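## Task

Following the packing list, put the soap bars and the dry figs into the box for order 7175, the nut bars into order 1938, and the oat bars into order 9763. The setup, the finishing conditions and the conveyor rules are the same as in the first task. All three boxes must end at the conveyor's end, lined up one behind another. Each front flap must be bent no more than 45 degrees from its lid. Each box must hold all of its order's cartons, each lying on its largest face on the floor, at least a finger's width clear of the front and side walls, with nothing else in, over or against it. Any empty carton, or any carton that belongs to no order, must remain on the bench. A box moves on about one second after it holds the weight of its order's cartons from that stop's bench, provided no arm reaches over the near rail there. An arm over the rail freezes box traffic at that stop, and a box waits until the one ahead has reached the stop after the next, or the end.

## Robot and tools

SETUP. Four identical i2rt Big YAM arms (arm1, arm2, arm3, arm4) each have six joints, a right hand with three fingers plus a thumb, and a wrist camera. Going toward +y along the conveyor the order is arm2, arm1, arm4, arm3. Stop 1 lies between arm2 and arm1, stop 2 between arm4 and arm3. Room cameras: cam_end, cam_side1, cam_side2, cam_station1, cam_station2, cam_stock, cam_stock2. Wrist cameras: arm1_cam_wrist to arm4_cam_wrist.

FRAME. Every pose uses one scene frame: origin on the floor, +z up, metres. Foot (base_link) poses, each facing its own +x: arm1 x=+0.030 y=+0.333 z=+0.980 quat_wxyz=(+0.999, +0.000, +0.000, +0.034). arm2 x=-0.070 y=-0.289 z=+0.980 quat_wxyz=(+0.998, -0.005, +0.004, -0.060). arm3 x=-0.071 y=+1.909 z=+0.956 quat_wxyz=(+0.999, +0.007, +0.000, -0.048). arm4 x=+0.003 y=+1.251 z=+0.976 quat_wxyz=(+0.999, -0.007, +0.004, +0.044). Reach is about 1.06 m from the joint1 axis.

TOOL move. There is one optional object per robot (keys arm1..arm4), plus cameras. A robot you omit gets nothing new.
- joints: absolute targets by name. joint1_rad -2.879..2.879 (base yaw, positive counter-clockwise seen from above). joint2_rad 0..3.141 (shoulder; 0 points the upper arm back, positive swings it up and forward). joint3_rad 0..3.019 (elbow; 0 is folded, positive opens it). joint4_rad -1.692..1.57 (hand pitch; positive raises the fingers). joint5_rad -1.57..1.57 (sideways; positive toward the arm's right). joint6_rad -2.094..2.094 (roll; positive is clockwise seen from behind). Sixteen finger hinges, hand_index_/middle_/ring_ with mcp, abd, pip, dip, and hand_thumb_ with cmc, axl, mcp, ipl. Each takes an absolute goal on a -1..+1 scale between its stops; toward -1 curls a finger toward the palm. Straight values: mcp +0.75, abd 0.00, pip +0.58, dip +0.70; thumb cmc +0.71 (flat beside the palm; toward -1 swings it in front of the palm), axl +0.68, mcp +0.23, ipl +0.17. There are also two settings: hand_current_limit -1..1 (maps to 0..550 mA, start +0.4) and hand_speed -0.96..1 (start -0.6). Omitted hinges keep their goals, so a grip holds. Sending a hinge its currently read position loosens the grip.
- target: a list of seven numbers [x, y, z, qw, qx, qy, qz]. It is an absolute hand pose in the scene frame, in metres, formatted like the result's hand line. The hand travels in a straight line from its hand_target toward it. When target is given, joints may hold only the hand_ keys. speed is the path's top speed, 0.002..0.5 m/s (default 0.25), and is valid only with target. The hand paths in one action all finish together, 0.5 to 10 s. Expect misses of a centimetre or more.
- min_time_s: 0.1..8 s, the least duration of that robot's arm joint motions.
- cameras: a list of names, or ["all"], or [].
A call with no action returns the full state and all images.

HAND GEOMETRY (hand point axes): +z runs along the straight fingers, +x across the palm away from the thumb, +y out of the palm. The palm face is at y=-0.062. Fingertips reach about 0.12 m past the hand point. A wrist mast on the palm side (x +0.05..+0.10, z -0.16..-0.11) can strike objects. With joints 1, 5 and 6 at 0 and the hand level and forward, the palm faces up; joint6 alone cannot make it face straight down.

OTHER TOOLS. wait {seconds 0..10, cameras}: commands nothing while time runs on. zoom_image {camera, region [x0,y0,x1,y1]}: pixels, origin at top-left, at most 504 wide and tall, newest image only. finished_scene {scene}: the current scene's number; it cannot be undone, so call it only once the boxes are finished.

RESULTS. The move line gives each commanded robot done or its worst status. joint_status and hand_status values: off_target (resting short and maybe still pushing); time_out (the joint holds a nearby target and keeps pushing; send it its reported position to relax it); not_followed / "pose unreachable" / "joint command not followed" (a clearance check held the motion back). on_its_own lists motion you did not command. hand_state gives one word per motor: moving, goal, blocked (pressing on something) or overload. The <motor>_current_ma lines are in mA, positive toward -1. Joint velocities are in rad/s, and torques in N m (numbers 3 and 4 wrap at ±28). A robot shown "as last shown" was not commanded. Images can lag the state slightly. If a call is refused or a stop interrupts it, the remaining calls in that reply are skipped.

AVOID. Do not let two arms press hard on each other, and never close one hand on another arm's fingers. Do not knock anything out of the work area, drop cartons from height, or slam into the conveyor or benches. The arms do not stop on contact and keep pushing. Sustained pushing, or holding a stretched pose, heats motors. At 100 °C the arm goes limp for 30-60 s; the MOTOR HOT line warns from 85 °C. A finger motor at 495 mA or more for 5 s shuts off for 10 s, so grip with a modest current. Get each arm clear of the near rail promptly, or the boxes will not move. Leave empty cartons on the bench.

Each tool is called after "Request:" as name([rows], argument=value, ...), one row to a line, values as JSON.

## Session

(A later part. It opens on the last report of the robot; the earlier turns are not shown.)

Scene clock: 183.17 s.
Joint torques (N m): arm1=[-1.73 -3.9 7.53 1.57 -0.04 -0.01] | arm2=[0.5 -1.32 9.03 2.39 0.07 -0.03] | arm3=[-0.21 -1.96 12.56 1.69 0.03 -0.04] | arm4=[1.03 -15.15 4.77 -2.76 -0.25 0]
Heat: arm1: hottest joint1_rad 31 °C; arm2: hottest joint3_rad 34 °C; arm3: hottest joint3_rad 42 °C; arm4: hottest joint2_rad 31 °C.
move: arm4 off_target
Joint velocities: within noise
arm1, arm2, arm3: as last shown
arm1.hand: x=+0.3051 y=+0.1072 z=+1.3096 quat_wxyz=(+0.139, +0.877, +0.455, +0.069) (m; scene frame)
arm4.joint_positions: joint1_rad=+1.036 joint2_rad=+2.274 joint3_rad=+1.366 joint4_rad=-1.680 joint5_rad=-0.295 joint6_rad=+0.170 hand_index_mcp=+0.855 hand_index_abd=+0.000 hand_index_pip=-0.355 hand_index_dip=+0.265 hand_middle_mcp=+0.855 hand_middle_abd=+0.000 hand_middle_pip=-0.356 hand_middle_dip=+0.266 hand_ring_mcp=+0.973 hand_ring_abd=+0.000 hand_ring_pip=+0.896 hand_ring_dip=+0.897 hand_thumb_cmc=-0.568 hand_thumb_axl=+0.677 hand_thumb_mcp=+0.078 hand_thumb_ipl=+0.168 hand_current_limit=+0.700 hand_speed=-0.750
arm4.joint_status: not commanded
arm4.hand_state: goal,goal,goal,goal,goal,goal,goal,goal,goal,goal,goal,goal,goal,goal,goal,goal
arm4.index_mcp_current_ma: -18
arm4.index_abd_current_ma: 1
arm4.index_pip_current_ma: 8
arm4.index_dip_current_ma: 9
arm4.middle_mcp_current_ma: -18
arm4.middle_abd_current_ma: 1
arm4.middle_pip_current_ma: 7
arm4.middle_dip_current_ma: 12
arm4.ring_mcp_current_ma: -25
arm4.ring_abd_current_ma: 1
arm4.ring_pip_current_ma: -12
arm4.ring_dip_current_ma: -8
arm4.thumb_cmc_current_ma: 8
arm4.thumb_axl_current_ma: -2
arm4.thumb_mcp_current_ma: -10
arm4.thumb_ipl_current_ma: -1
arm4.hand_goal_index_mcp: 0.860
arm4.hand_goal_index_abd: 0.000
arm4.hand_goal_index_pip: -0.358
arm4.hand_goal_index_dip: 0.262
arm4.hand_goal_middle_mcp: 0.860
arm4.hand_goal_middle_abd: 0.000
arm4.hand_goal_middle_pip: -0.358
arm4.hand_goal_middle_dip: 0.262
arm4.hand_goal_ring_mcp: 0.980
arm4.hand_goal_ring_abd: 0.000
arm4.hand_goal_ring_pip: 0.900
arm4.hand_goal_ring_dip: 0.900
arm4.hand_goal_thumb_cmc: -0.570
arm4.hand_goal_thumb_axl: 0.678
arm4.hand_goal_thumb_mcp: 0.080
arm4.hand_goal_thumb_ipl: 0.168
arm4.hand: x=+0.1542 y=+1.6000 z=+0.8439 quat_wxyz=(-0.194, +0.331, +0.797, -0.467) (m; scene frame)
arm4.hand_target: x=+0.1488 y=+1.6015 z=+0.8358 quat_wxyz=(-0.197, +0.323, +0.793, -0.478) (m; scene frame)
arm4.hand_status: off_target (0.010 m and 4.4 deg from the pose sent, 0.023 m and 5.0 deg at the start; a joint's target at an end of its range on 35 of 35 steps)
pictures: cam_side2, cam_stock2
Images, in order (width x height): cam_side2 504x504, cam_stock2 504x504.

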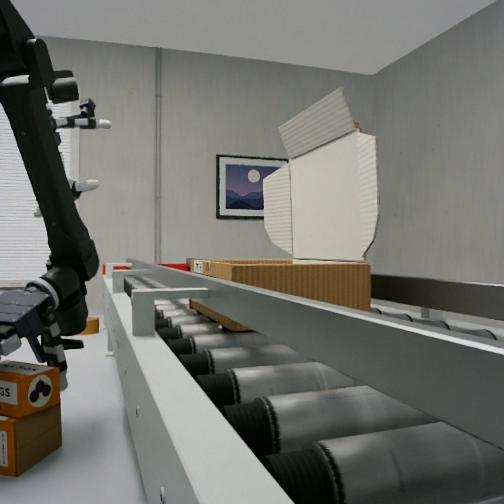

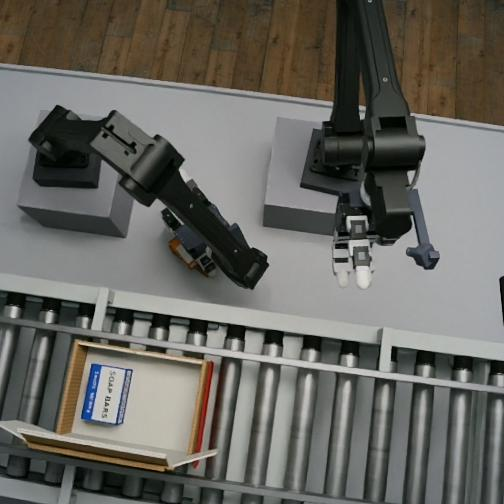

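Request:
move(arm4={"target": [0.149, 1.602, 0.819, 0.2013, -0.3159, -0.782, 0.4982], "speed": 0.04}, cameras=["cam_side2", "cam_stock2", "cam_station2"])

Request:
zoom_image(camera="cam_stock2", region=[150, 220, 230, 300])

Request:
zoom_image(camera="cam_side2", region=[0, 340, 100, 480])

Request:
zoom_image(camera="cam_station2", region=[90, 354, 290, 504])

Scene clock: 184.97 s.
Joint torques (N m): arm1=[-1.85 -3.9 7.57 1.59 -0.04 -0.02] | arm2=[0.5 -1.44 8.96 2.4 0.1 -0.03] | arm3=[-0.56 -2.02 12.52 1.58 0.07 -0.1] | arm4=[0.79 -14.56 4.68 -2.21 -0.19 -0.05]
Heat: arm1: hottest joint1_rad 31 °C; arm2: hottest joint3_rad 34 °C; arm3: hottest joint3_rad 42 °C; arm4: hottest joint2_rad 31 °C.
move: arm4 off_target
Joint velocities: within noise
arm1: as last shown
arm2.joint_positions: joint1_rad=-0.124 joint2_rad=+0.644 joint3_rad=+1.406 joint4_rad=-1.239 joint5_rad=+0.070 joint6_rad=+1.094 hand_index_mcp=+0.755 hand_index_abd=+0.000 hand_index_pip=+0.577 hand_index_dip=+0.696 hand_middle_mcp=+0.755 hand_middle_abd=+0.000 hand_middle_pip=+0.577 hand_middle_dip=+0.696 hand_ring_mcp=+0.755 hand_ring_abd=+0.000 hand_ring_pip=+0.577 hand_ring_dip=+0.696 hand_thumb_cmc=+0.715 hand_thumb_axl=+0.677 hand_thumb_mcp=+0.226 hand_thumb_ipl=+0.168 hand_current_limit=+0.400 hand_speed=-0.600
arm2.joint_status: not commanded
arm2.hand_state: goal,goal,overload,goal,goal,goal,goal,goal,goal,goal,goal,goal,goal,goal,goal,goal
arm2.index_mcp_current_ma: 0
arm2.index_abd_current_ma: 0
arm2.index_pip_current_ma: 0
arm2.index_dip_current_ma: 0
arm2.middle_mcp_current_ma: 0
arm2.middle_abd_current_ma: 0
arm2.middle_pip_current_ma: 0
arm2.middle_dip_current_ma: 0
arm2.ring_mcp_current_ma: 0
arm2.ring_abd_current_ma: 0
arm2.ring_pip_current_ma: 0
arm2.ring_dip_current_ma: 0
arm2.thumb_cmc_current_ma: 0
arm2.thumb_axl_current_ma: 0
arm2.thumb_mcp_current_ma: 0
arm2.thumb_ipl_current_ma: 0
arm2.hand_goal_index_mcp: 0.754
arm2.hand_goal_index_abd: 0.000
arm2.hand_goal_index_pip: 0.576
arm2.hand_goal_index_dip: 0.696
arm2.hand_goal_middle_mcp: 0.754
arm2.hand_goal_middle_abd: 0.000
arm2.hand_goal_middle_pip: 0.576
arm2.hand_goal_middle_dip: 0.696
arm2.hand_goal_ring_mcp: 0.754
arm2.hand_goal_ring_abd: 0.000
arm2.hand_goal_ring_pip: 0.576
arm2.hand_goal_ring_dip: 0.696
arm2.hand_goal_thumb_cmc: 0.714
arm2.hand_goal_thumb_axl: 0.678
arm2.hand_goal_thumb_mcp: 0.226
arm2.hand_goal_thumb_ipl: 0.168
arm2.hand: x=+0.1623 y=-0.4413 z=+1.5615 quat_wxyz=(+0.215, +0.851, +0.084, +0.472) (m; scene frame)
arm2.hand_target: x=+0.1589 y=-0.4403 z=+1.5764 quat_wxyz=(+0.220, +0.842, +0.083, +0.486) (m; scene frame)
arm2.hand_status: not commanded
arm3.joint_positions: joint1_rad=+0.273 joint2_rad=+0.833 joint3_rad=+1.000 joint4_rad=-1.428 joint5_rad=-0.004 joint6_rad=+0.007 hand_index_mcp=+0.860 hand_index_abd=+0.001 hand_index_pip=-0.355 hand_index_dip=+0.265 hand_middle_mcp=+0.860 hand_middle_abd=+0.001 hand_middle_pip=-0.355 hand_middle_dip=+0.265 hand_ring_mcp=+0.974 hand_ring_abd=+0.001 hand_ring_pip=+0.897 hand_ring_dip=+0.897 hand_thumb_cmc=-0.568 hand_thumb_axl=+0.677 hand_thumb_mcp=+0.078 hand_thumb_ipl=+0.168 hand_current_limit=+0.700 hand_speed=-0.750
arm3.joint_status: not commanded
arm3.hand_state: goal,goal,goal,goal,goal,goal,goal,goal,goal,goal,goal,goal,goal,goal,goal,goal
arm3.index_mcp_current_ma: 0
arm3.index_abd_current_ma: 0
arm3.index_pip_current_ma: 2
arm3.index_dip_current_ma: 2
arm3.middle_mcp_current_ma: 0
arm3.middle_abd_current_ma: 0
arm3.middle_pip_current_ma: 2
arm3.middle_dip_current_ma: 2
arm3.ring_mcp_current_ma: -6
arm3.ring_abd_current_ma: 0
arm3.ring_pip_current_ma: -2
arm3.ring_dip_current_ma: -2
arm3.thumb_cmc_current_ma: 1
arm3.thumb_axl_current_ma: 0
arm3.thumb_mcp_current_ma: -2
arm3.thumb_ipl_current_ma: 0
arm3.hand_goal_index_mcp: 0.860
arm3.hand_goal_index_abd: 0.000
arm3.hand_goal_index_pip: -0.358
arm3.hand_goal_index_dip: 0.262
arm3.hand_goal_middle_mcp: 0.860
arm3.hand_goal_middle_abd: 0.000
arm3.hand_goal_middle_pip: -0.358
arm3.hand_goal_middle_dip: 0.262
arm3.hand_goal_ring_mcp: 0.980
arm3.hand_goal_ring_abd: 0.000
arm3.hand_goal_ring_pip: 0.900
arm3.hand_goal_ring_dip: 0.900
arm3.hand_goal_thumb_cmc: -0.570
arm3.hand_goal_thumb_axl: 0.678
arm3.hand_goal_thumb_mcp: 0.080
arm3.hand_goal_thumb_ipl: 0.168
arm3.hand: x=+0.2775 y=+1.9435 z=+1.2663 quat_wxyz=(+0.093, +0.637, +0.755, +0.125) (m; scene frame)
arm3.hand_target: x=+0.2848 y=+1.9476 z=+1.2983 quat_wxyz=(+0.117, +0.628, +0.755, +0.152) (m; scene frame)
arm3.hand_status: not commanded
arm4.joint_positions: joint1_rad=+1.036 joint2_rad=+2.313 joint3_rad=+1.392 joint4_rad=-1.692 joint5_rad=-0.296 joint6_rad=+0.167 hand_index_mcp=+0.862 hand_index_abd=+0.000 hand_index_pip=-0.364 hand_index_dip=+0.256 hand_middle_mcp=+0.855 hand_middle_abd=+0.000 hand_middle_pip=-0.356 hand_middle_dip=+0.266 hand_ring_mcp=+0.973 hand_ring_abd=+0.000 hand_ring_pip=+0.896 hand_ring_dip=+0.897 hand_thumb_cmc=-0.568 hand_thumb_axl=+0.677 hand_thumb_mcp=+0.078 hand_thumb_ipl=+0.168 hand_current_limit=+0.700 hand_speed=-0.750
arm4.joint_status: not commanded
arm4.hand_state: goal,goal,goal,goal,goal,goal,goal,goal,goal,goal,goal,goal,goal,goal,goal,goal
arm4.index_mcp_current_ma: 8
arm4.index_abd_current_ma: 1
arm4.index_pip_current_ma: -22
arm4.index_dip_current_ma: -20
arm4.middle_mcp_current_ma: -19
arm4.middle_abd_current_ma: 1
arm4.middle_pip_current_ma: 7
arm4.middle_dip_current_ma: 12
arm4.ring_mcp_current_ma: -26
arm4.ring_abd_current_ma: 1
arm4.ring_pip_current_ma: -12
arm4.ring_dip_current_ma: -8
arm4.thumb_cmc_current_ma: 8
arm4.thumb_axl_current_ma: -2
arm4.thumb_mcp_current_ma: -10
arm4.thumb_ipl_current_ma: -1
arm4.hand_goal_index_mcp: 0.860
arm4.hand_goal_index_abd: 0.000
arm4.hand_goal_index_pip: -0.358
arm4.hand_goal_index_dip: 0.262
arm4.hand_goal_middle_mcp: 0.860
arm4.hand_goal_middle_abd: 0.000
arm4.hand_goal_middle_pip: -0.358
arm4.hand_goal_middle_dip: 0.262
arm4.hand_goal_ring_mcp: 0.980
arm4.hand_goal_ring_abd: 0.000
arm4.hand_goal_ring_pip: 0.900
arm4.hand_goal_ring_dip: 0.900
arm4.hand_goal_thumb_cmc: -0.570
arm4.hand_goal_thumb_axl: 0.678
arm4.hand_goal_thumb_mcp: 0.080
arm4.hand_goal_thumb_ipl: 0.168
arm4.hand: x=+0.1541 y=+1.6007 z=+0.8334 quat_wxyz=(-0.196, +0.329, +0.791, -0.477) (m; scene frame)
arm4.hand_target: x=+0.1487 y=+1.6014 z=+0.8191 quat_wxyz=(-0.199, +0.320, +0.789, -0.486) (m; scene frame)
arm4.hand_status: off_target (0.015 m and 3.1 deg from the pose sent, 0.026 m and 4.4 deg at the start; a joint's target at an end of its range on 34 of 34 steps)
pictures: cam_side2, cam_station2, cam_stock2
Images, in order (width x height): cam_side2 504x504, cam_station2 504x504, cam_stock2 504x504.

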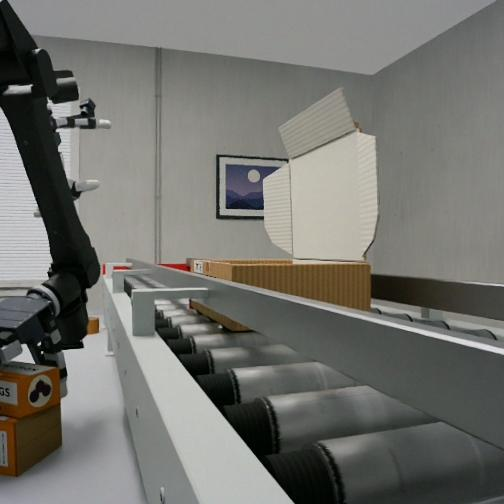

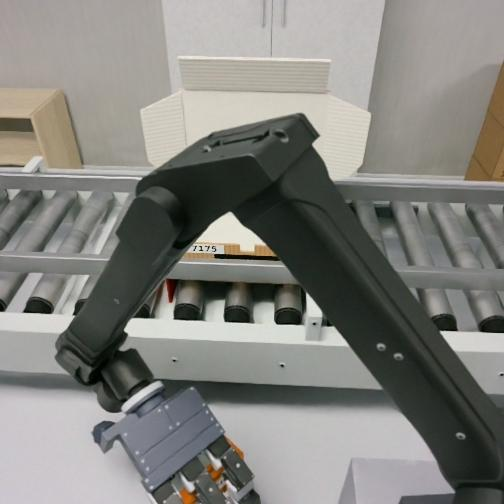

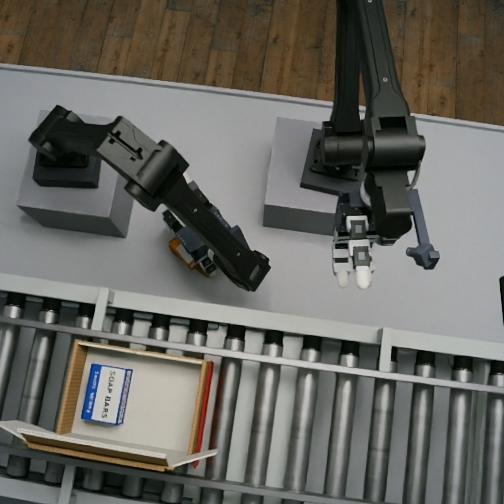

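Scaled by 6.300 from the camera's 504x504 image, which has a finer 720x720 frame.

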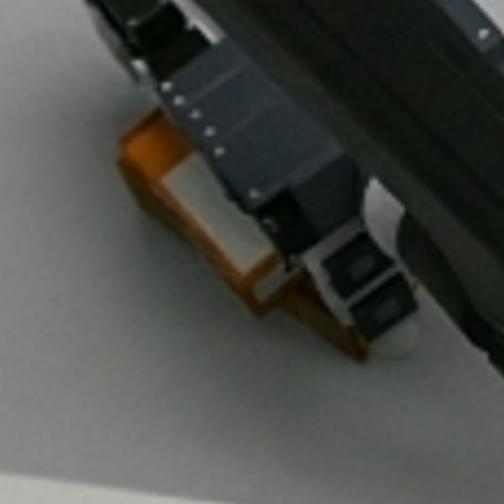

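Scaled by 3.600 from the camera's 504x504 image, which has a finer 720x720 frame.

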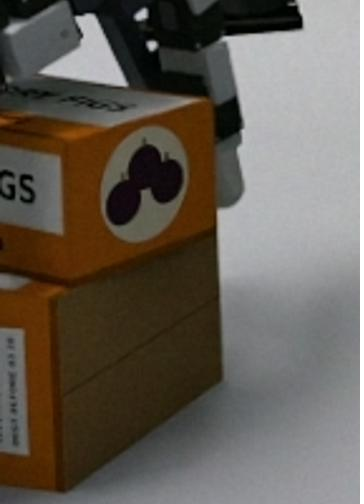

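Scaled by 2.520 from the camera's 504x504 image, which has a finer 720x720 frame.

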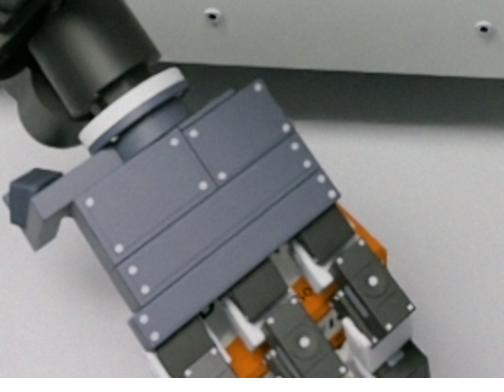

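Request:
move(arm4={"target": [0.149, 1.602, 0.830, 0.2013, -0.3159, -0.782, 0.4982], "speed": 0.04}, cameras=["cam_side2"])

Request:
zoom_image(camera="cam_side2", region=[0, 340, 100, 480])

Scene clock: 187.97 s.
Joint torques (N m): arm1=[-1.85 -3.84 7.51 1.57 -0.04 0.01] | arm2=[0.56 -1.26 8.96 2.33 0.09 -0.04] | arm3=[-0.03 -1.85 12.53 1.68 0.07 -0.07] | arm4=[1.03 -17.38 3.19 -2.19 -0.22 0.01]
Heat: arm1: hottest joint1_rad 31 °C; arm2: hottest joint3_rad 34 °C; arm3: hottest joint3_rad 42 °C; arm4: hottest joint2_rad 31 °C.
move: arm4 off_target
Joint velocities: within noise
arm1, arm2, arm3: as last shown
arm4.joint_positions: joint1_rad=+1.036 joint2_rad=+2.313 joint3_rad=+1.392 joint4_rad=-1.692 joint5_rad=-0.296 joint6_rad=+0.167 hand_index_mcp=+0.862 hand_index_abd=+0.000 hand_index_pip=-0.364 hand_index_dip=+0.256 hand_middle_mcp=+0.855 hand_middle_abd=+0.000 hand_middle_pip=-0.356 hand_middle_dip=+0.266 hand_ring_mcp=+0.973 hand_ring_abd=+0.000 hand_ring_pip=+0.896 hand_ring_dip=+0.897 hand_thumb_cmc=-0.568 hand_thumb_axl=+0.677 hand_thumb_mcp=+0.078 hand_thumb_ipl=+0.168 hand_current_limit=+0.700 hand_speed=-0.750
arm4.joint_status: not commanded
arm4.hand_state: goal,goal,goal,goal,goal,goal,goal,goal,goal,goal,goal,goal,goal,goal,goal,goal
arm4.index_mcp_current_ma: 8
arm4.index_abd_current_ma: 1
arm4.index_pip_current_ma: -22
arm4.index_dip_current_ma: -20
arm4.middle_mcp_current_ma: -19
arm4.middle_abd_current_ma: 1
arm4.middle_pip_current_ma: 7
arm4.middle_dip_current_ma: 12
arm4.ring_mcp_current_ma: -26
arm4.ring_abd_current_ma: 1
arm4.ring_pip_current_ma: -12
arm4.ring_dip_current_ma: -8
arm4.thumb_cmc_current_ma: 8
arm4.thumb_axl_current_ma: -2
arm4.thumb_mcp_current_ma: -10
arm4.thumb_ipl_current_ma: -1
arm4.hand_goal_index_mcp: 0.860
arm4.hand_goal_index_abd: 0.000
arm4.hand_goal_index_pip: -0.358
arm4.hand_goal_index_dip: 0.262
arm4.hand_goal_middle_mcp: 0.860
arm4.hand_goal_middle_abd: 0.000
arm4.hand_goal_middle_pip: -0.358
arm4.hand_goal_middle_dip: 0.262
arm4.hand_goal_ring_mcp: 0.980
arm4.hand_goal_ring_abd: 0.000
arm4.hand_goal_ring_pip: 0.900
arm4.hand_goal_ring_dip: 0.900
arm4.hand_goal_thumb_cmc: -0.570
arm4.hand_goal_thumb_axl: 0.678
arm4.hand_goal_thumb_mcp: 0.080
arm4.hand_goal_thumb_ipl: 0.168
arm4.hand: x=+0.1541 y=+1.6007 z=+0.8334 quat_wxyz=(-0.196, +0.329, +0.791, -0.477) (m; scene frame)
arm4.hand_target: x=+0.1488 y=+1.6016 z=+0.8297 quat_wxyz=(-0.197, +0.321, +0.792, -0.481) (m; scene frame)
arm4.hand_status: off_target (0.006 m and 3.1 deg from the pose sent, 0.006 m and 3.1 deg at the start; a joint's target at an end of its range on 15 of 15 steps)
pictures: cam_side2
Images, in order (width x height): cam_side2 504x504.

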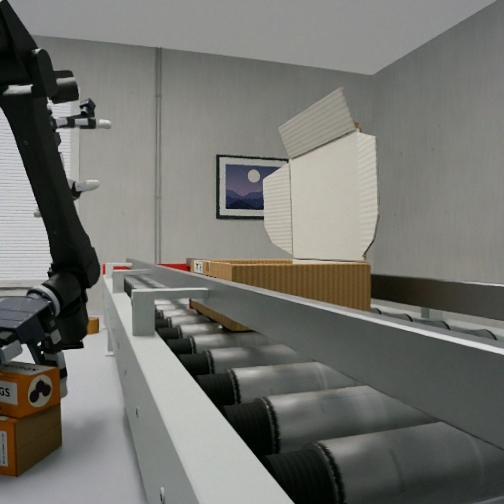

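Scaled by 3.600 from the camera's 504x504 image, which has a finer 720x720 frame.

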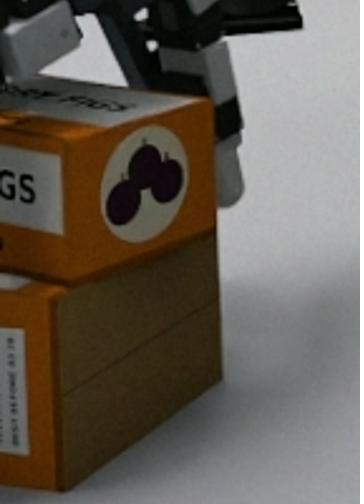

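Request:
move(arm4={"target": [0.149, 1.602, 0.835, 0.2013, -0.3159, -0.782, 0.4982], "speed": 0.04})

Request:
move(arm4={"joints": {"hand_index_mcp": 0.70, "hand_middle_mcp": 0.70, "hand_thumb_mcp": -0.05}}, cameras=["cam_side2", "cam_stock2"])

Request:
zoom_image(camera="cam_side2", region=[0, 340, 100, 480])

Request:
zoom_image(camera="cam_stock2", region=[150, 220, 230, 300])

Scene clock: 189.27 s.
Joint torques (N m): arm1=[-1.79 -3.6 7.51 1.54 -0.03 -0.01] | arm2=[0.21 -1.26 9.03 2.45 0.05 -0.03] | arm3=[-0.38 -1.61 12.53 1.63 0.05 -0.07] | arm4=[0.91 -18.55 2.48 -2.21 -0.24 0.02]
Heat: arm1: hottest joint1_rad 31 °C; arm2: hottest joint3_rad 34 °C; arm3: hottest joint3_rad 42 °C; arm4: hottest joint2_rad 31 °C.
move: arm4 off_target
Joint velocities: within noise
arm1, arm2, arm3: as last shown
arm4.joint_positions: joint1_rad=+1.036 joint2_rad=+2.313 joint3_rad=+1.392 joint4_rad=-1.692 joint5_rad=-0.296 joint6_rad=+0.167 hand_index_mcp=+0.862 hand_index_abd=+0.000 hand_index_pip=-0.364 hand_index_dip=+0.256 hand_middle_mcp=+0.855 hand_middle_abd=+0.000 hand_middle_pip=-0.356 hand_middle_dip=+0.266 hand_ring_mcp=+0.973 hand_ring_abd=+0.000 hand_ring_pip=+0.896 hand_ring_dip=+0.897 hand_thumb_cmc=-0.568 hand_thumb_axl=+0.677 hand_thumb_mcp=+0.078 hand_thumb_ipl=+0.168 hand_current_limit=+0.700 hand_speed=-0.750
arm4.joint_status: not commanded
arm4.hand_state: goal,goal,goal,goal,goal,goal,goal,goal,goal,goal,goal,goal,goal,goal,goal,goal
arm4.index_mcp_current_ma: 8
arm4.index_abd_current_ma: 1
arm4.index_pip_current_ma: -22
arm4.index_dip_current_ma: -20
arm4.middle_mcp_current_ma: -19
arm4.middle_abd_current_ma: 1
arm4.middle_pip_current_ma: 7
arm4.middle_dip_current_ma: 12
arm4.ring_mcp_current_ma: -26
arm4.ring_abd_current_ma: 1
arm4.ring_pip_current_ma: -12
arm4.ring_dip_current_ma: -8
arm4.thumb_cmc_current_ma: 8
arm4.thumb_axl_current_ma: -2
arm4.thumb_mcp_current_ma: -10
arm4.thumb_ipl_current_ma: -1
arm4.hand_goal_index_mcp: 0.860
arm4.hand_goal_index_abd: 0.000
arm4.hand_goal_index_pip: -0.358
arm4.hand_goal_index_dip: 0.262
arm4.hand_goal_middle_mcp: 0.860
arm4.hand_goal_middle_abd: 0.000
arm4.hand_goal_middle_pip: -0.358
arm4.hand_goal_middle_dip: 0.262
arm4.hand_goal_ring_mcp: 0.980
arm4.hand_goal_ring_abd: 0.000
arm4.hand_goal_ring_pip: 0.900
arm4.hand_goal_ring_dip: 0.900
arm4.hand_goal_thumb_cmc: -0.570
arm4.hand_goal_thumb_axl: 0.678
arm4.hand_goal_thumb_mcp: 0.080
arm4.hand_goal_thumb_ipl: 0.168
arm4.hand: x=+0.1541 y=+1.6007 z=+0.8334 quat_wxyz=(-0.196, +0.329, +0.791, -0.477) (m; scene frame)
arm4.hand_target: x=+0.1487 y=+1.6016 z=+0.8346 quat_wxyz=(-0.197, +0.322, +0.793, -0.478) (m; scene frame)
arm4.hand_status: off_target (0.006 m and 3.1 deg from the pose sent, 0.006 m and 3.1 deg at the start; a joint's target at an end of its range on 17 of 17 steps)
pictures: none

Scene clock: 189.93 s.
Joint torques (N m): arm1=[-1.85 -4.07 7.46 1.58 -0.03 -0.02] | arm2=[0.21 -1.2 9.03 2.39 0.08 -0.03] | arm3=[-0.38 -1.55 12.68 1.73 0.03 -0.08] | arm4=[0.85 -18.2 2.92 -1.98 -0.15 -0.01]
Heat: arm1: hottest joint1_rad 31 °C; arm2: hottest joint3_rad 34 °C; arm3: hottest joint3_rad 42 °C; arm4: hottest joint2_rad 31 °C.
move: arm4 off_target
Joint velocities: within noise
arm1, arm2, arm3: as last shown
arm4.joint_positions: joint1_rad=+1.036 joint2_rad=+2.310 joint3_rad=+1.388 joint4_rad=-1.697 joint5_rad=-0.298 joint6_rad=+0.170 hand_index_mcp=+0.813 hand_index_abd=+0.003 hand_index_pip=-0.343 hand_index_dip=+0.261 hand_middle_mcp=+0.716 hand_middle_abd=+0.000 hand_middle_pip=-0.352 hand_middle_dip=+0.266 hand_ring_mcp=+0.973 hand_ring_abd=+0.000 hand_ring_pip=+0.896 hand_ring_dip=+0.897 hand_thumb_cmc=-0.569 hand_thumb_axl=+0.677 hand_thumb_mcp=+0.016 hand_thumb_ipl=+0.183 hand_current_limit=+0.700 hand_speed=-0.750
arm4.joint_status: hand_index_mcp off_target (ended at +0.813, target +0.700); hand_thumb_mcp off_target (ended at +0.016, target -0.050); the others done
arm4.hand_state: blocked,goal,goal,goal,goal,goal,goal,goal,goal,goal,goal,goal,goal,goal,blocked,goal
arm4.index_mcp_current_ma: 468
arm4.index_abd_current_ma: 8
arm4.index_pip_current_ma: 56
arm4.index_dip_current_ma: -2
arm4.middle_mcp_current_ma: 62
arm4.middle_abd_current_ma: 1
arm4.middle_pip_current_ma: 21
arm4.middle_dip_current_ma: 12
arm4.ring_mcp_current_ma: -26
arm4.ring_abd_current_ma: 1
arm4.ring_pip_current_ma: -12
arm4.ring_dip_current_ma: -8
arm4.thumb_cmc_current_ma: 5
arm4.thumb_axl_current_ma: -2
arm4.thumb_mcp_current_ma: 374
arm4.thumb_ipl_current_ma: 75
arm4.hand_goal_index_mcp: 0.700
arm4.hand_goal_index_abd: 0.000
arm4.hand_goal_index_pip: -0.358
arm4.hand_goal_index_dip: 0.262
arm4.hand_goal_middle_mcp: 0.700
arm4.hand_goal_middle_abd: 0.000
arm4.hand_goal_middle_pip: -0.358
arm4.hand_goal_middle_dip: 0.262
arm4.hand_goal_ring_mcp: 0.980
arm4.hand_goal_ring_abd: 0.000
arm4.hand_goal_ring_pip: 0.900
arm4.hand_goal_ring_dip: 0.900
arm4.hand_goal_thumb_cmc: -0.570
arm4.hand_goal_thumb_axl: 0.678
arm4.hand_goal_thumb_mcp: -0.050
arm4.hand_goal_thumb_ipl: 0.168
arm4.hand: x=+0.1528 y=+1.5986 z=+0.8352 quat_wxyz=(-0.196, +0.330, +0.789, -0.480) (m; scene frame)
arm4.hand_target: x=+0.1488 y=+1.6016 z=+0.8346 quat_wxyz=(-0.197, +0.322, +0.793, -0.478) (m; scene frame)
arm4.hand_status: not commanded
pictures: cam_side2, cam_stock2
Images, in order (width x height): cam_side2 504x504, cam_stock2 504x504.

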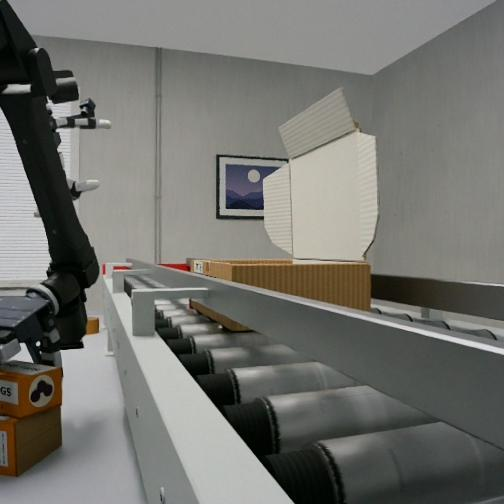

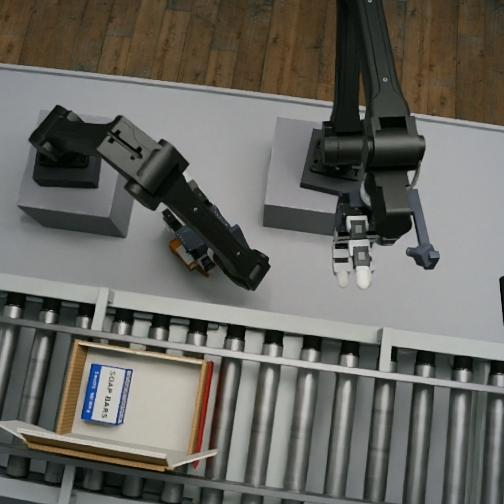

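Scaled by 3.600 from the camera's 504x504 image, which has a finer 720x720 frame.

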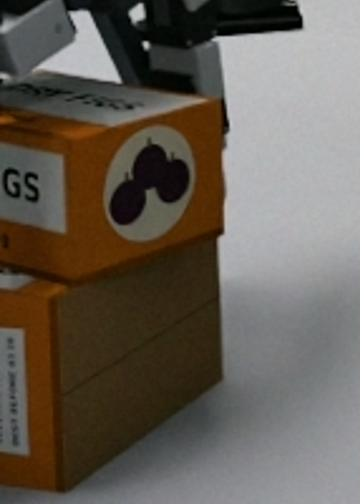

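Scaled by 6.300 from the camera's 504x504 image, which has a finer 720x720 frame.

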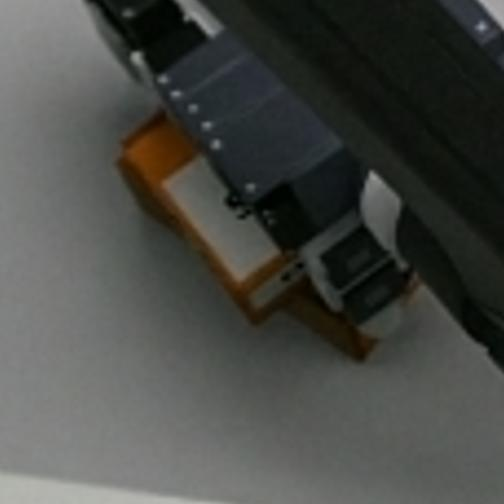

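Request:
move(arm4={"target": [0.149, 1.602, 0.842, 0.2013, -0.3159, -0.782, 0.4982], "speed": 0.05, "joints": {"hand_index_mcp": 0.86, "hand_middle_mcp": 0.86, "hand_thumb_mcp": 0.08}}, cameras=["cam_side2", "cam_station2"])

Request:
zoom_image(camera="cam_side2", region=[0, 340, 100, 480])

Request:
zoom_image(camera="cam_station2", region=[130, 404, 290, 504])

Scene clock: 191.47 s.
Joint torques (N m): arm1=[-1.73 -3.78 7.54 1.57 -0.04 -0.01] | arm2=[0.26 -1.49 9.01 2.44 0.06 -0.05] | arm3=[0.09 -1.79 12.51 1.63 0.06 -0.05] | arm4=[0.85 -19.9 2.5 -2 -0.16 0.02]
Heat: arm1: hottest joint1_rad 31 °C; arm2: hottest joint3_rad 34 °C; arm3: hottest joint3_rad 42 °C; arm4: hottest joint2_rad 31 °C.
move: arm4 off_target
Joint velocities: within noise
arm1, arm2, arm3: as last shown
arm4.joint_positions: joint1_rad=+1.037 joint2_rad=+2.307 joint3_rad=+1.382 joint4_rad=-1.697 joint5_rad=-0.298 joint6_rad=+0.170 hand_index_mcp=+0.844 hand_index_abd=+0.003 hand_index_pip=-0.357 hand_index_dip=+0.261 hand_middle_mcp=+0.843 hand_middle_abd=+0.000 hand_middle_pip=-0.356 hand_middle_dip=+0.266 hand_ring_mcp=+0.973 hand_ring_abd=+0.000 hand_ring_pip=+0.896 hand_ring_dip=+0.897 hand_thumb_cmc=-0.570 hand_thumb_axl=+0.677 hand_thumb_mcp=+0.076 hand_thumb_ipl=+0.170 hand_current_limit=+0.700 hand_speed=-0.750
arm4.joint_status: all done
arm4.hand_state: goal,goal,goal,goal,goal,goal,goal,goal,goal,goal,goal,goal,goal,goal,goal,goal
arm4.index_mcp_current_ma: -64
arm4.index_abd_current_ma: 8
arm4.index_pip_current_ma: 2
arm4.index_dip_current_ma: -4
arm4.middle_mcp_current_ma: -68
arm4.middle_abd_current_ma: 1
arm4.middle_pip_current_ma: 7
arm4.middle_dip_current_ma: 11
arm4.ring_mcp_current_ma: -26
arm4.ring_abd_current_ma: 1
arm4.ring_pip_current_ma: -12
arm4.ring_dip_current_ma: -8
arm4.thumb_cmc_current_ma: 1
arm4.thumb_axl_current_ma: -2
arm4.thumb_mcp_current_ma: -18
arm4.thumb_ipl_current_ma: 9
arm4.hand_goal_index_mcp: 0.860
arm4.hand_goal_index_abd: 0.000
arm4.hand_goal_index_pip: -0.358
arm4.hand_goal_index_dip: 0.262
arm4.hand_goal_middle_mcp: 0.860
arm4.hand_goal_middle_abd: 0.000
arm4.hand_goal_middle_pip: -0.358
arm4.hand_goal_middle_dip: 0.262
arm4.hand_goal_ring_mcp: 0.980
arm4.hand_goal_ring_abd: 0.000
arm4.hand_goal_ring_pip: 0.900
arm4.hand_goal_ring_dip: 0.900
arm4.hand_goal_thumb_cmc: -0.570
arm4.hand_goal_thumb_axl: 0.678
arm4.hand_goal_thumb_mcp: 0.080
arm4.hand_goal_thumb_ipl: 0.168
arm4.hand: x=+0.1518 y=+1.5968 z=+0.8363 quat_wxyz=(-0.196, +0.330, +0.788, -0.481) (m; scene frame)
arm4.hand_target: x=+0.1488 y=+1.6016 z=+0.8415 quat_wxyz=(-0.196, +0.323, +0.795, -0.474) (m; scene frame)
arm4.hand_status: off_target (0.008 m and 2.7 deg from the pose sent, 0.009 m and 2.8 deg at the start; a joint's target at an end of its range on 30 of 30 steps)
pictures: cam_side2, cam_station2
Images, in order (width x height): cam_side2 504x504, cam_station2 504x504.

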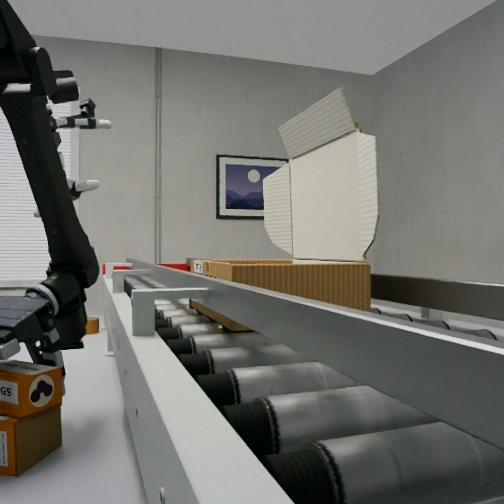

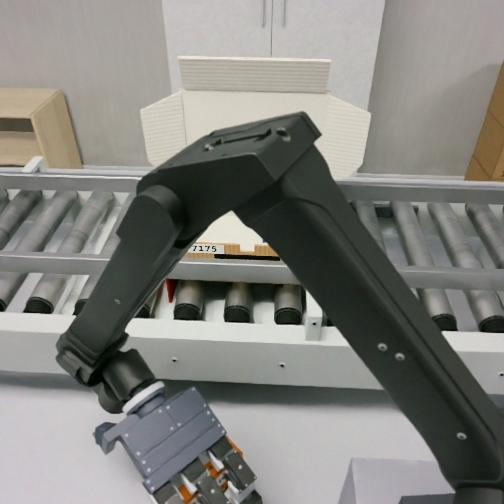

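Scaled by 3.600 from the camera's 504x504 image, which has a finer 720x720 frame.

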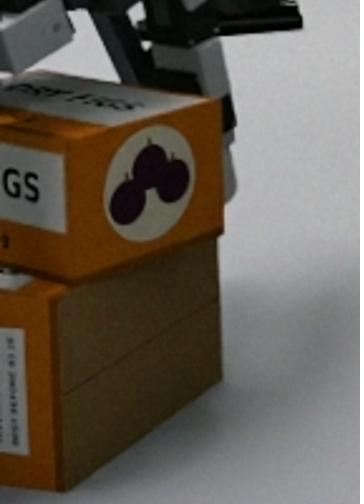

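Scaled by 3.150 from the camera's 504x504 image, which has a finer 720x720 frame.

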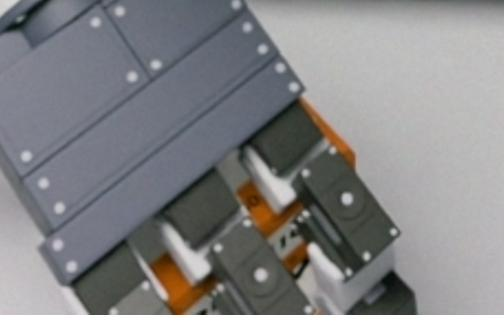

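Request:
move(arm4={"joints": {"hand_index_mcp": 0.865}}, cameras=["arm4_cam_wrist", "arm3_cam_wrist", "cam_end"])

Scene clock: 193.23 s.
Joint torques (N m): arm1=[-1.85 -3.78 7.56 1.61 -0.03 0.01] | arm2=[0.67 -1.44 9.02 2.39 0.09 -0.04] | arm3=[-0.44 -1.38 12.49 1.59 0.06 -0.07] | arm4=[0.91 -19.78 2.48 -2.04 -0.16 0.02]
Heat: arm1: hottest joint1_rad 31 °C; arm2: hottest joint3_rad 34 °C; arm3: hottest joint3_rad 42 °C; arm4: hottest joint2_rad 31 °C.
move: arm4 done
Joint velocities: within noise
arm1, arm2, arm3: as last shown
arm4.joint_positions: joint1_rad=+1.037 joint2_rad=+2.307 joint3_rad=+1.382 joint4_rad=-1.697 joint5_rad=-0.298 joint6_rad=+0.170 hand_index_mcp=+0.848 hand_index_abd=+0.003 hand_index_pip=-0.357 hand_index_dip=+0.261 hand_middle_mcp=+0.843 hand_middle_abd=+0.000 hand_middle_pip=-0.356 hand_middle_dip=+0.266 hand_ring_mcp=+0.973 hand_ring_abd=+0.000 hand_ring_pip=+0.896 hand_ring_dip=+0.897 hand_thumb_cmc=-0.570 hand_thumb_axl=+0.677 hand_thumb_mcp=+0.076 hand_thumb_ipl=+0.170 hand_current_limit=+0.700 hand_speed=-0.750
arm4.joint_status: all done
arm4.hand_state: goal,goal,goal,goal,goal,goal,goal,goal,goal,goal,goal,goal,goal,goal,goal,goal
arm4.index_mcp_current_ma: -71
arm4.index_abd_current_ma: 8
arm4.index_pip_current_ma: 2
arm4.index_dip_current_ma: -4
arm4.middle_mcp_current_ma: -68
arm4.middle_abd_current_ma: 1
arm4.middle_pip_current_ma: 7
arm4.middle_dip_current_ma: 11
arm4.ring_mcp_current_ma: -26
arm4.ring_abd_current_ma: 1
arm4.ring_pip_current_ma: -12
arm4.ring_dip_current_ma: -8
arm4.thumb_cmc_current_ma: 1
arm4.thumb_axl_current_ma: -2
arm4.thumb_mcp_current_ma: -18
arm4.thumb_ipl_current_ma: 9
arm4.hand_goal_index_mcp: 0.866
arm4.hand_goal_index_abd: 0.000
arm4.hand_goal_index_pip: -0.358
arm4.hand_goal_index_dip: 0.262
arm4.hand_goal_middle_mcp: 0.860
arm4.hand_goal_middle_abd: 0.000
arm4.hand_goal_middle_pip: -0.358
arm4.hand_goal_middle_dip: 0.262
arm4.hand_goal_ring_mcp: 0.980
arm4.hand_goal_ring_abd: 0.000
arm4.hand_goal_ring_pip: 0.900
arm4.hand_goal_ring_dip: 0.900
arm4.hand_goal_thumb_cmc: -0.570
arm4.hand_goal_thumb_axl: 0.678
arm4.hand_goal_thumb_mcp: 0.080
arm4.hand_goal_thumb_ipl: 0.168
arm4.hand: x=+0.1518 y=+1.5968 z=+0.8363 quat_wxyz=(-0.196, +0.330, +0.788, -0.481) (m; scene frame)
arm4.hand_target: x=+0.1488 y=+1.6015 z=+0.8414 quat_wxyz=(-0.196, +0.323, +0.795, -0.474) (m; scene frame)
arm4.hand_status: not commanded
pictures: arm3_cam_wrist, arm4_cam_wrist, cam_end
Images, in order (width x height): arm3_cam_wrist 504x504, arm4_cam_wrist 504x504, cam_end 504x504.

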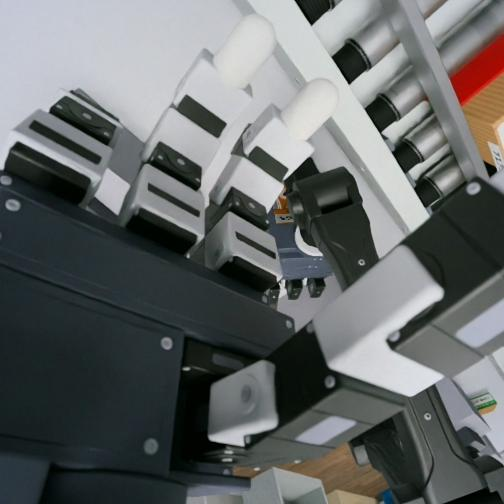

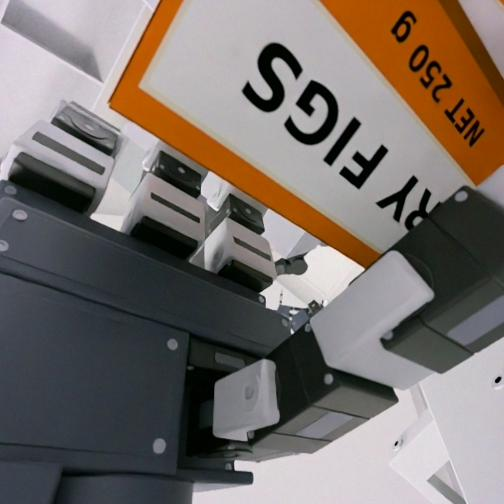

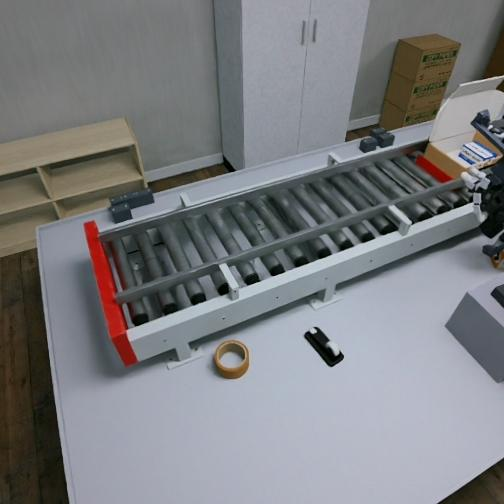

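Request:
zoom_image(camera="arm4_cam_wrist", region=[100, 80, 400, 380])

Scaled by 1.680 from the camera's 504x504 image, which has a finer 720x720 frame.

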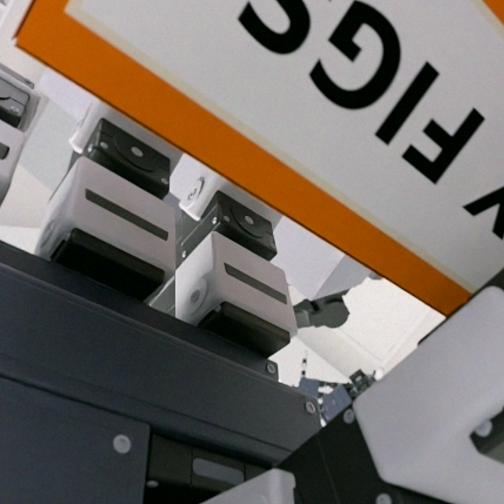

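Request:
move(arm4={"target": [0.151, 1.602, 0.850, 0.2013, -0.3159, -0.782, 0.4982], "speed": 0.05, "joints": {"hand_index_mcp": 0.88, "hand_middle_mcp": 0.88, "hand_thumb_mcp": 0.08}}, cameras=["cam_side2", "arm4_cam_wrist"])

Request:
zoom_image(camera="cam_side2", region=[0, 320, 120, 480])

Scene clock: 196.23 s.
Joint torques (N m): arm1=[-1.85 -3.78 7.54 1.61 -0.04 0] | arm2=[0.26 -1.2 9.01 2.41 0.07 -0.02] | arm3=[-0.03 -1.96 12.57 1.65 0.05 -0.1] | arm4=[0.67 -19.55 2.54 -2 -0.08 0.04]
Heat: arm1: hottest joint1_rad 31 °C; arm2: hottest joint3_rad 34 °C; arm3: hottest joint3_rad 42 °C; arm4: hottest joint2_rad 32 °C.
move: arm4 off_target
Joint velocities: within noise
arm1.joint_positions: joint1_rad=-0.690 joint2_rad=+0.853 joint3_rad=+1.060 joint4_rad=-1.465 joint5_rad=+0.003 joint6_rad=-0.010 hand_index_mcp=+0.780 hand_index_abd=-0.078 hand_index_pip=+0.001 hand_index_dip=-0.017 hand_middle_mcp=+0.780 hand_middle_abd=+0.077 hand_middle_pip=+0.002 hand_middle_dip=-0.017 hand_ring_mcp=+0.974 hand_ring_abd=+0.002 hand_ring_pip=+0.895 hand_ring_dip=+0.897 hand_thumb_cmc=-0.571 hand_thumb_axl=+0.680 hand_thumb_mcp=+0.086 hand_thumb_ipl=+0.169 hand_current_limit=+0.700 hand_speed=-0.750
arm1.joint_status: not commanded
arm1.hand_state: goal,goal,goal,goal,goal,goal,goal,goal,goal,goal,goal,goal,goal,goal,goal,goal
arm1.index_mcp_current_ma: 0
arm1.index_abd_current_ma: 0
arm1.index_pip_current_ma: 0
arm1.index_dip_current_ma: 1
arm1.middle_mcp_current_ma: 0
arm1.middle_abd_current_ma: -1
arm1.middle_pip_current_ma: 0
arm1.middle_dip_current_ma: 1
arm1.ring_mcp_current_ma: -2
arm1.ring_abd_current_ma: 0
arm1.ring_pip_current_ma: -2
arm1.ring_dip_current_ma: -1
arm1.thumb_cmc_current_ma: 0
arm1.thumb_axl_current_ma: 0
arm1.thumb_mcp_current_ma: -2
arm1.thumb_ipl_current_ma: 0
arm1.hand_goal_index_mcp: 0.780
arm1.hand_goal_index_abd: -0.080
arm1.hand_goal_index_pip: 0.000
arm1.hand_goal_index_dip: -0.020
arm1.hand_goal_middle_mcp: 0.780
arm1.hand_goal_middle_abd: 0.080
arm1.hand_goal_middle_pip: 0.000
arm1.hand_goal_middle_dip: -0.020
arm1.hand_goal_ring_mcp: 0.980
arm1.hand_goal_ring_abd: 0.000
arm1.hand_goal_ring_pip: 0.900
arm1.hand_goal_ring_dip: 0.900
arm1.hand_goal_thumb_cmc: -0.570
arm1.hand_goal_thumb_axl: 0.678
arm1.hand_goal_thumb_mcp: 0.090
arm1.hand_goal_thumb_ipl: 0.168
arm1.hand: x=+0.3051 y=+0.1072 z=+1.3096 quat_wxyz=(+0.139, +0.877, +0.455, +0.069) (m; scene frame)
arm1.hand_target: x=+0.3037 y=+0.1036 z=+1.3074 quat_wxyz=(+0.142, +0.880, +0.447, +0.072) (m; scene frame)
arm1.hand_status: not commanded
arm2, arm3: as last shown
arm4.joint_positions: joint1_rad=+1.037 joint2_rad=+2.281 joint3_rad=+1.371 joint4_rad=-1.697 joint5_rad=-0.298 joint6_rad=+0.170 hand_index_mcp=+0.862 hand_index_abd=+0.003 hand_index_pip=-0.357 hand_index_dip=+0.261 hand_middle_mcp=+0.863 hand_middle_abd=+0.000 hand_middle_pip=-0.356 hand_middle_dip=+0.265 hand_ring_mcp=+0.973 hand_ring_abd=+0.000 hand_ring_pip=+0.896 hand_ring_dip=+0.897 hand_thumb_cmc=-0.570 hand_thumb_axl=+0.677 hand_thumb_mcp=+0.076 hand_thumb_ipl=+0.170 hand_current_limit=+0.700 hand_speed=-0.750
arm4.joint_status: all done
arm4.hand_state: goal,goal,goal,goal,goal,goal,goal,goal,goal,goal,goal,goal,goal,goal,goal,goal
arm4.index_mcp_current_ma: -71
arm4.index_abd_current_ma: 8
arm4.index_pip_current_ma: 2
arm4.index_dip_current_ma: -4
arm4.middle_mcp_current_ma: -70
arm4.middle_abd_current_ma: 1
arm4.middle_pip_current_ma: 7
arm4.middle_dip_current_ma: 11
arm4.ring_mcp_current_ma: -26
arm4.ring_abd_current_ma: 1
arm4.ring_pip_current_ma: -12
arm4.ring_dip_current_ma: -8
arm4.thumb_cmc_current_ma: 1
arm4.thumb_axl_current_ma: -2
arm4.thumb_mcp_current_ma: -18
arm4.thumb_ipl_current_ma: 9
arm4.hand_goal_index_mcp: 0.880
arm4.hand_goal_index_abd: 0.000
arm4.hand_goal_index_pip: -0.358
arm4.hand_goal_index_dip: 0.262
arm4.hand_goal_middle_mcp: 0.880
arm4.hand_goal_middle_abd: 0.000
arm4.hand_goal_middle_pip: -0.358
arm4.hand_goal_middle_dip: 0.262
arm4.hand_goal_ring_mcp: 0.980
arm4.hand_goal_ring_abd: 0.000
arm4.hand_goal_ring_pip: 0.900
arm4.hand_goal_ring_dip: 0.900
arm4.hand_goal_thumb_cmc: -0.570
arm4.hand_goal_thumb_axl: 0.678
arm4.hand_goal_thumb_mcp: 0.080
arm4.hand_goal_thumb_ipl: 0.168
arm4.hand: x=+0.1524 y=+1.5980 z=+0.8447 quat_wxyz=(-0.196, +0.330, +0.792, -0.475) (m; scene frame)
arm4.hand_target: x=+0.1508 y=+1.6015 z=+0.8495 quat_wxyz=(-0.195, +0.325, +0.798, -0.469) (m; scene frame)
arm4.hand_status: off_target (0.007 m and 3.4 deg from the pose sent, 0.015 m and 2.7 deg at the start; a joint's target at an end of its range on 32 of 32 steps)
pictures: arm4_cam_wrist, cam_side2
Images, in order (width x height): arm4_cam_wrist 504x504, cam_side2 504x504.

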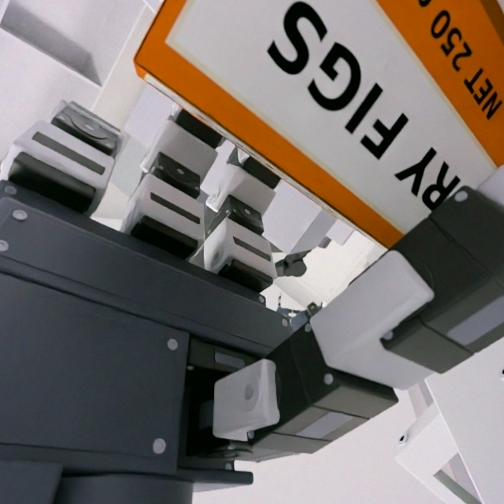

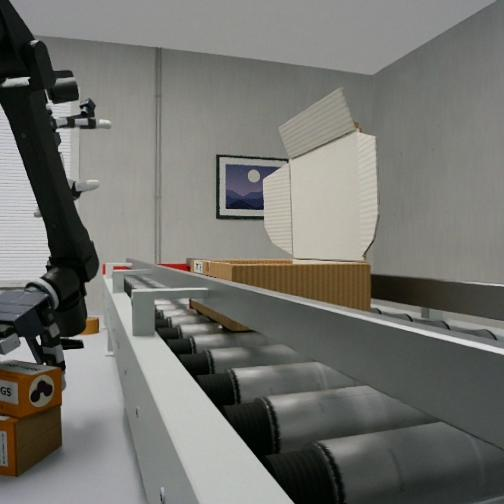

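Scaled by 3.150 from the camera's 504x504 image, which has a finer 720x720 frame.

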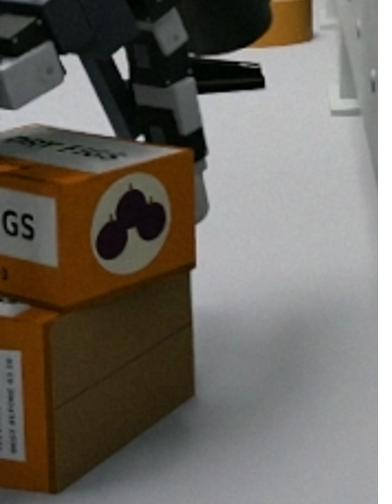

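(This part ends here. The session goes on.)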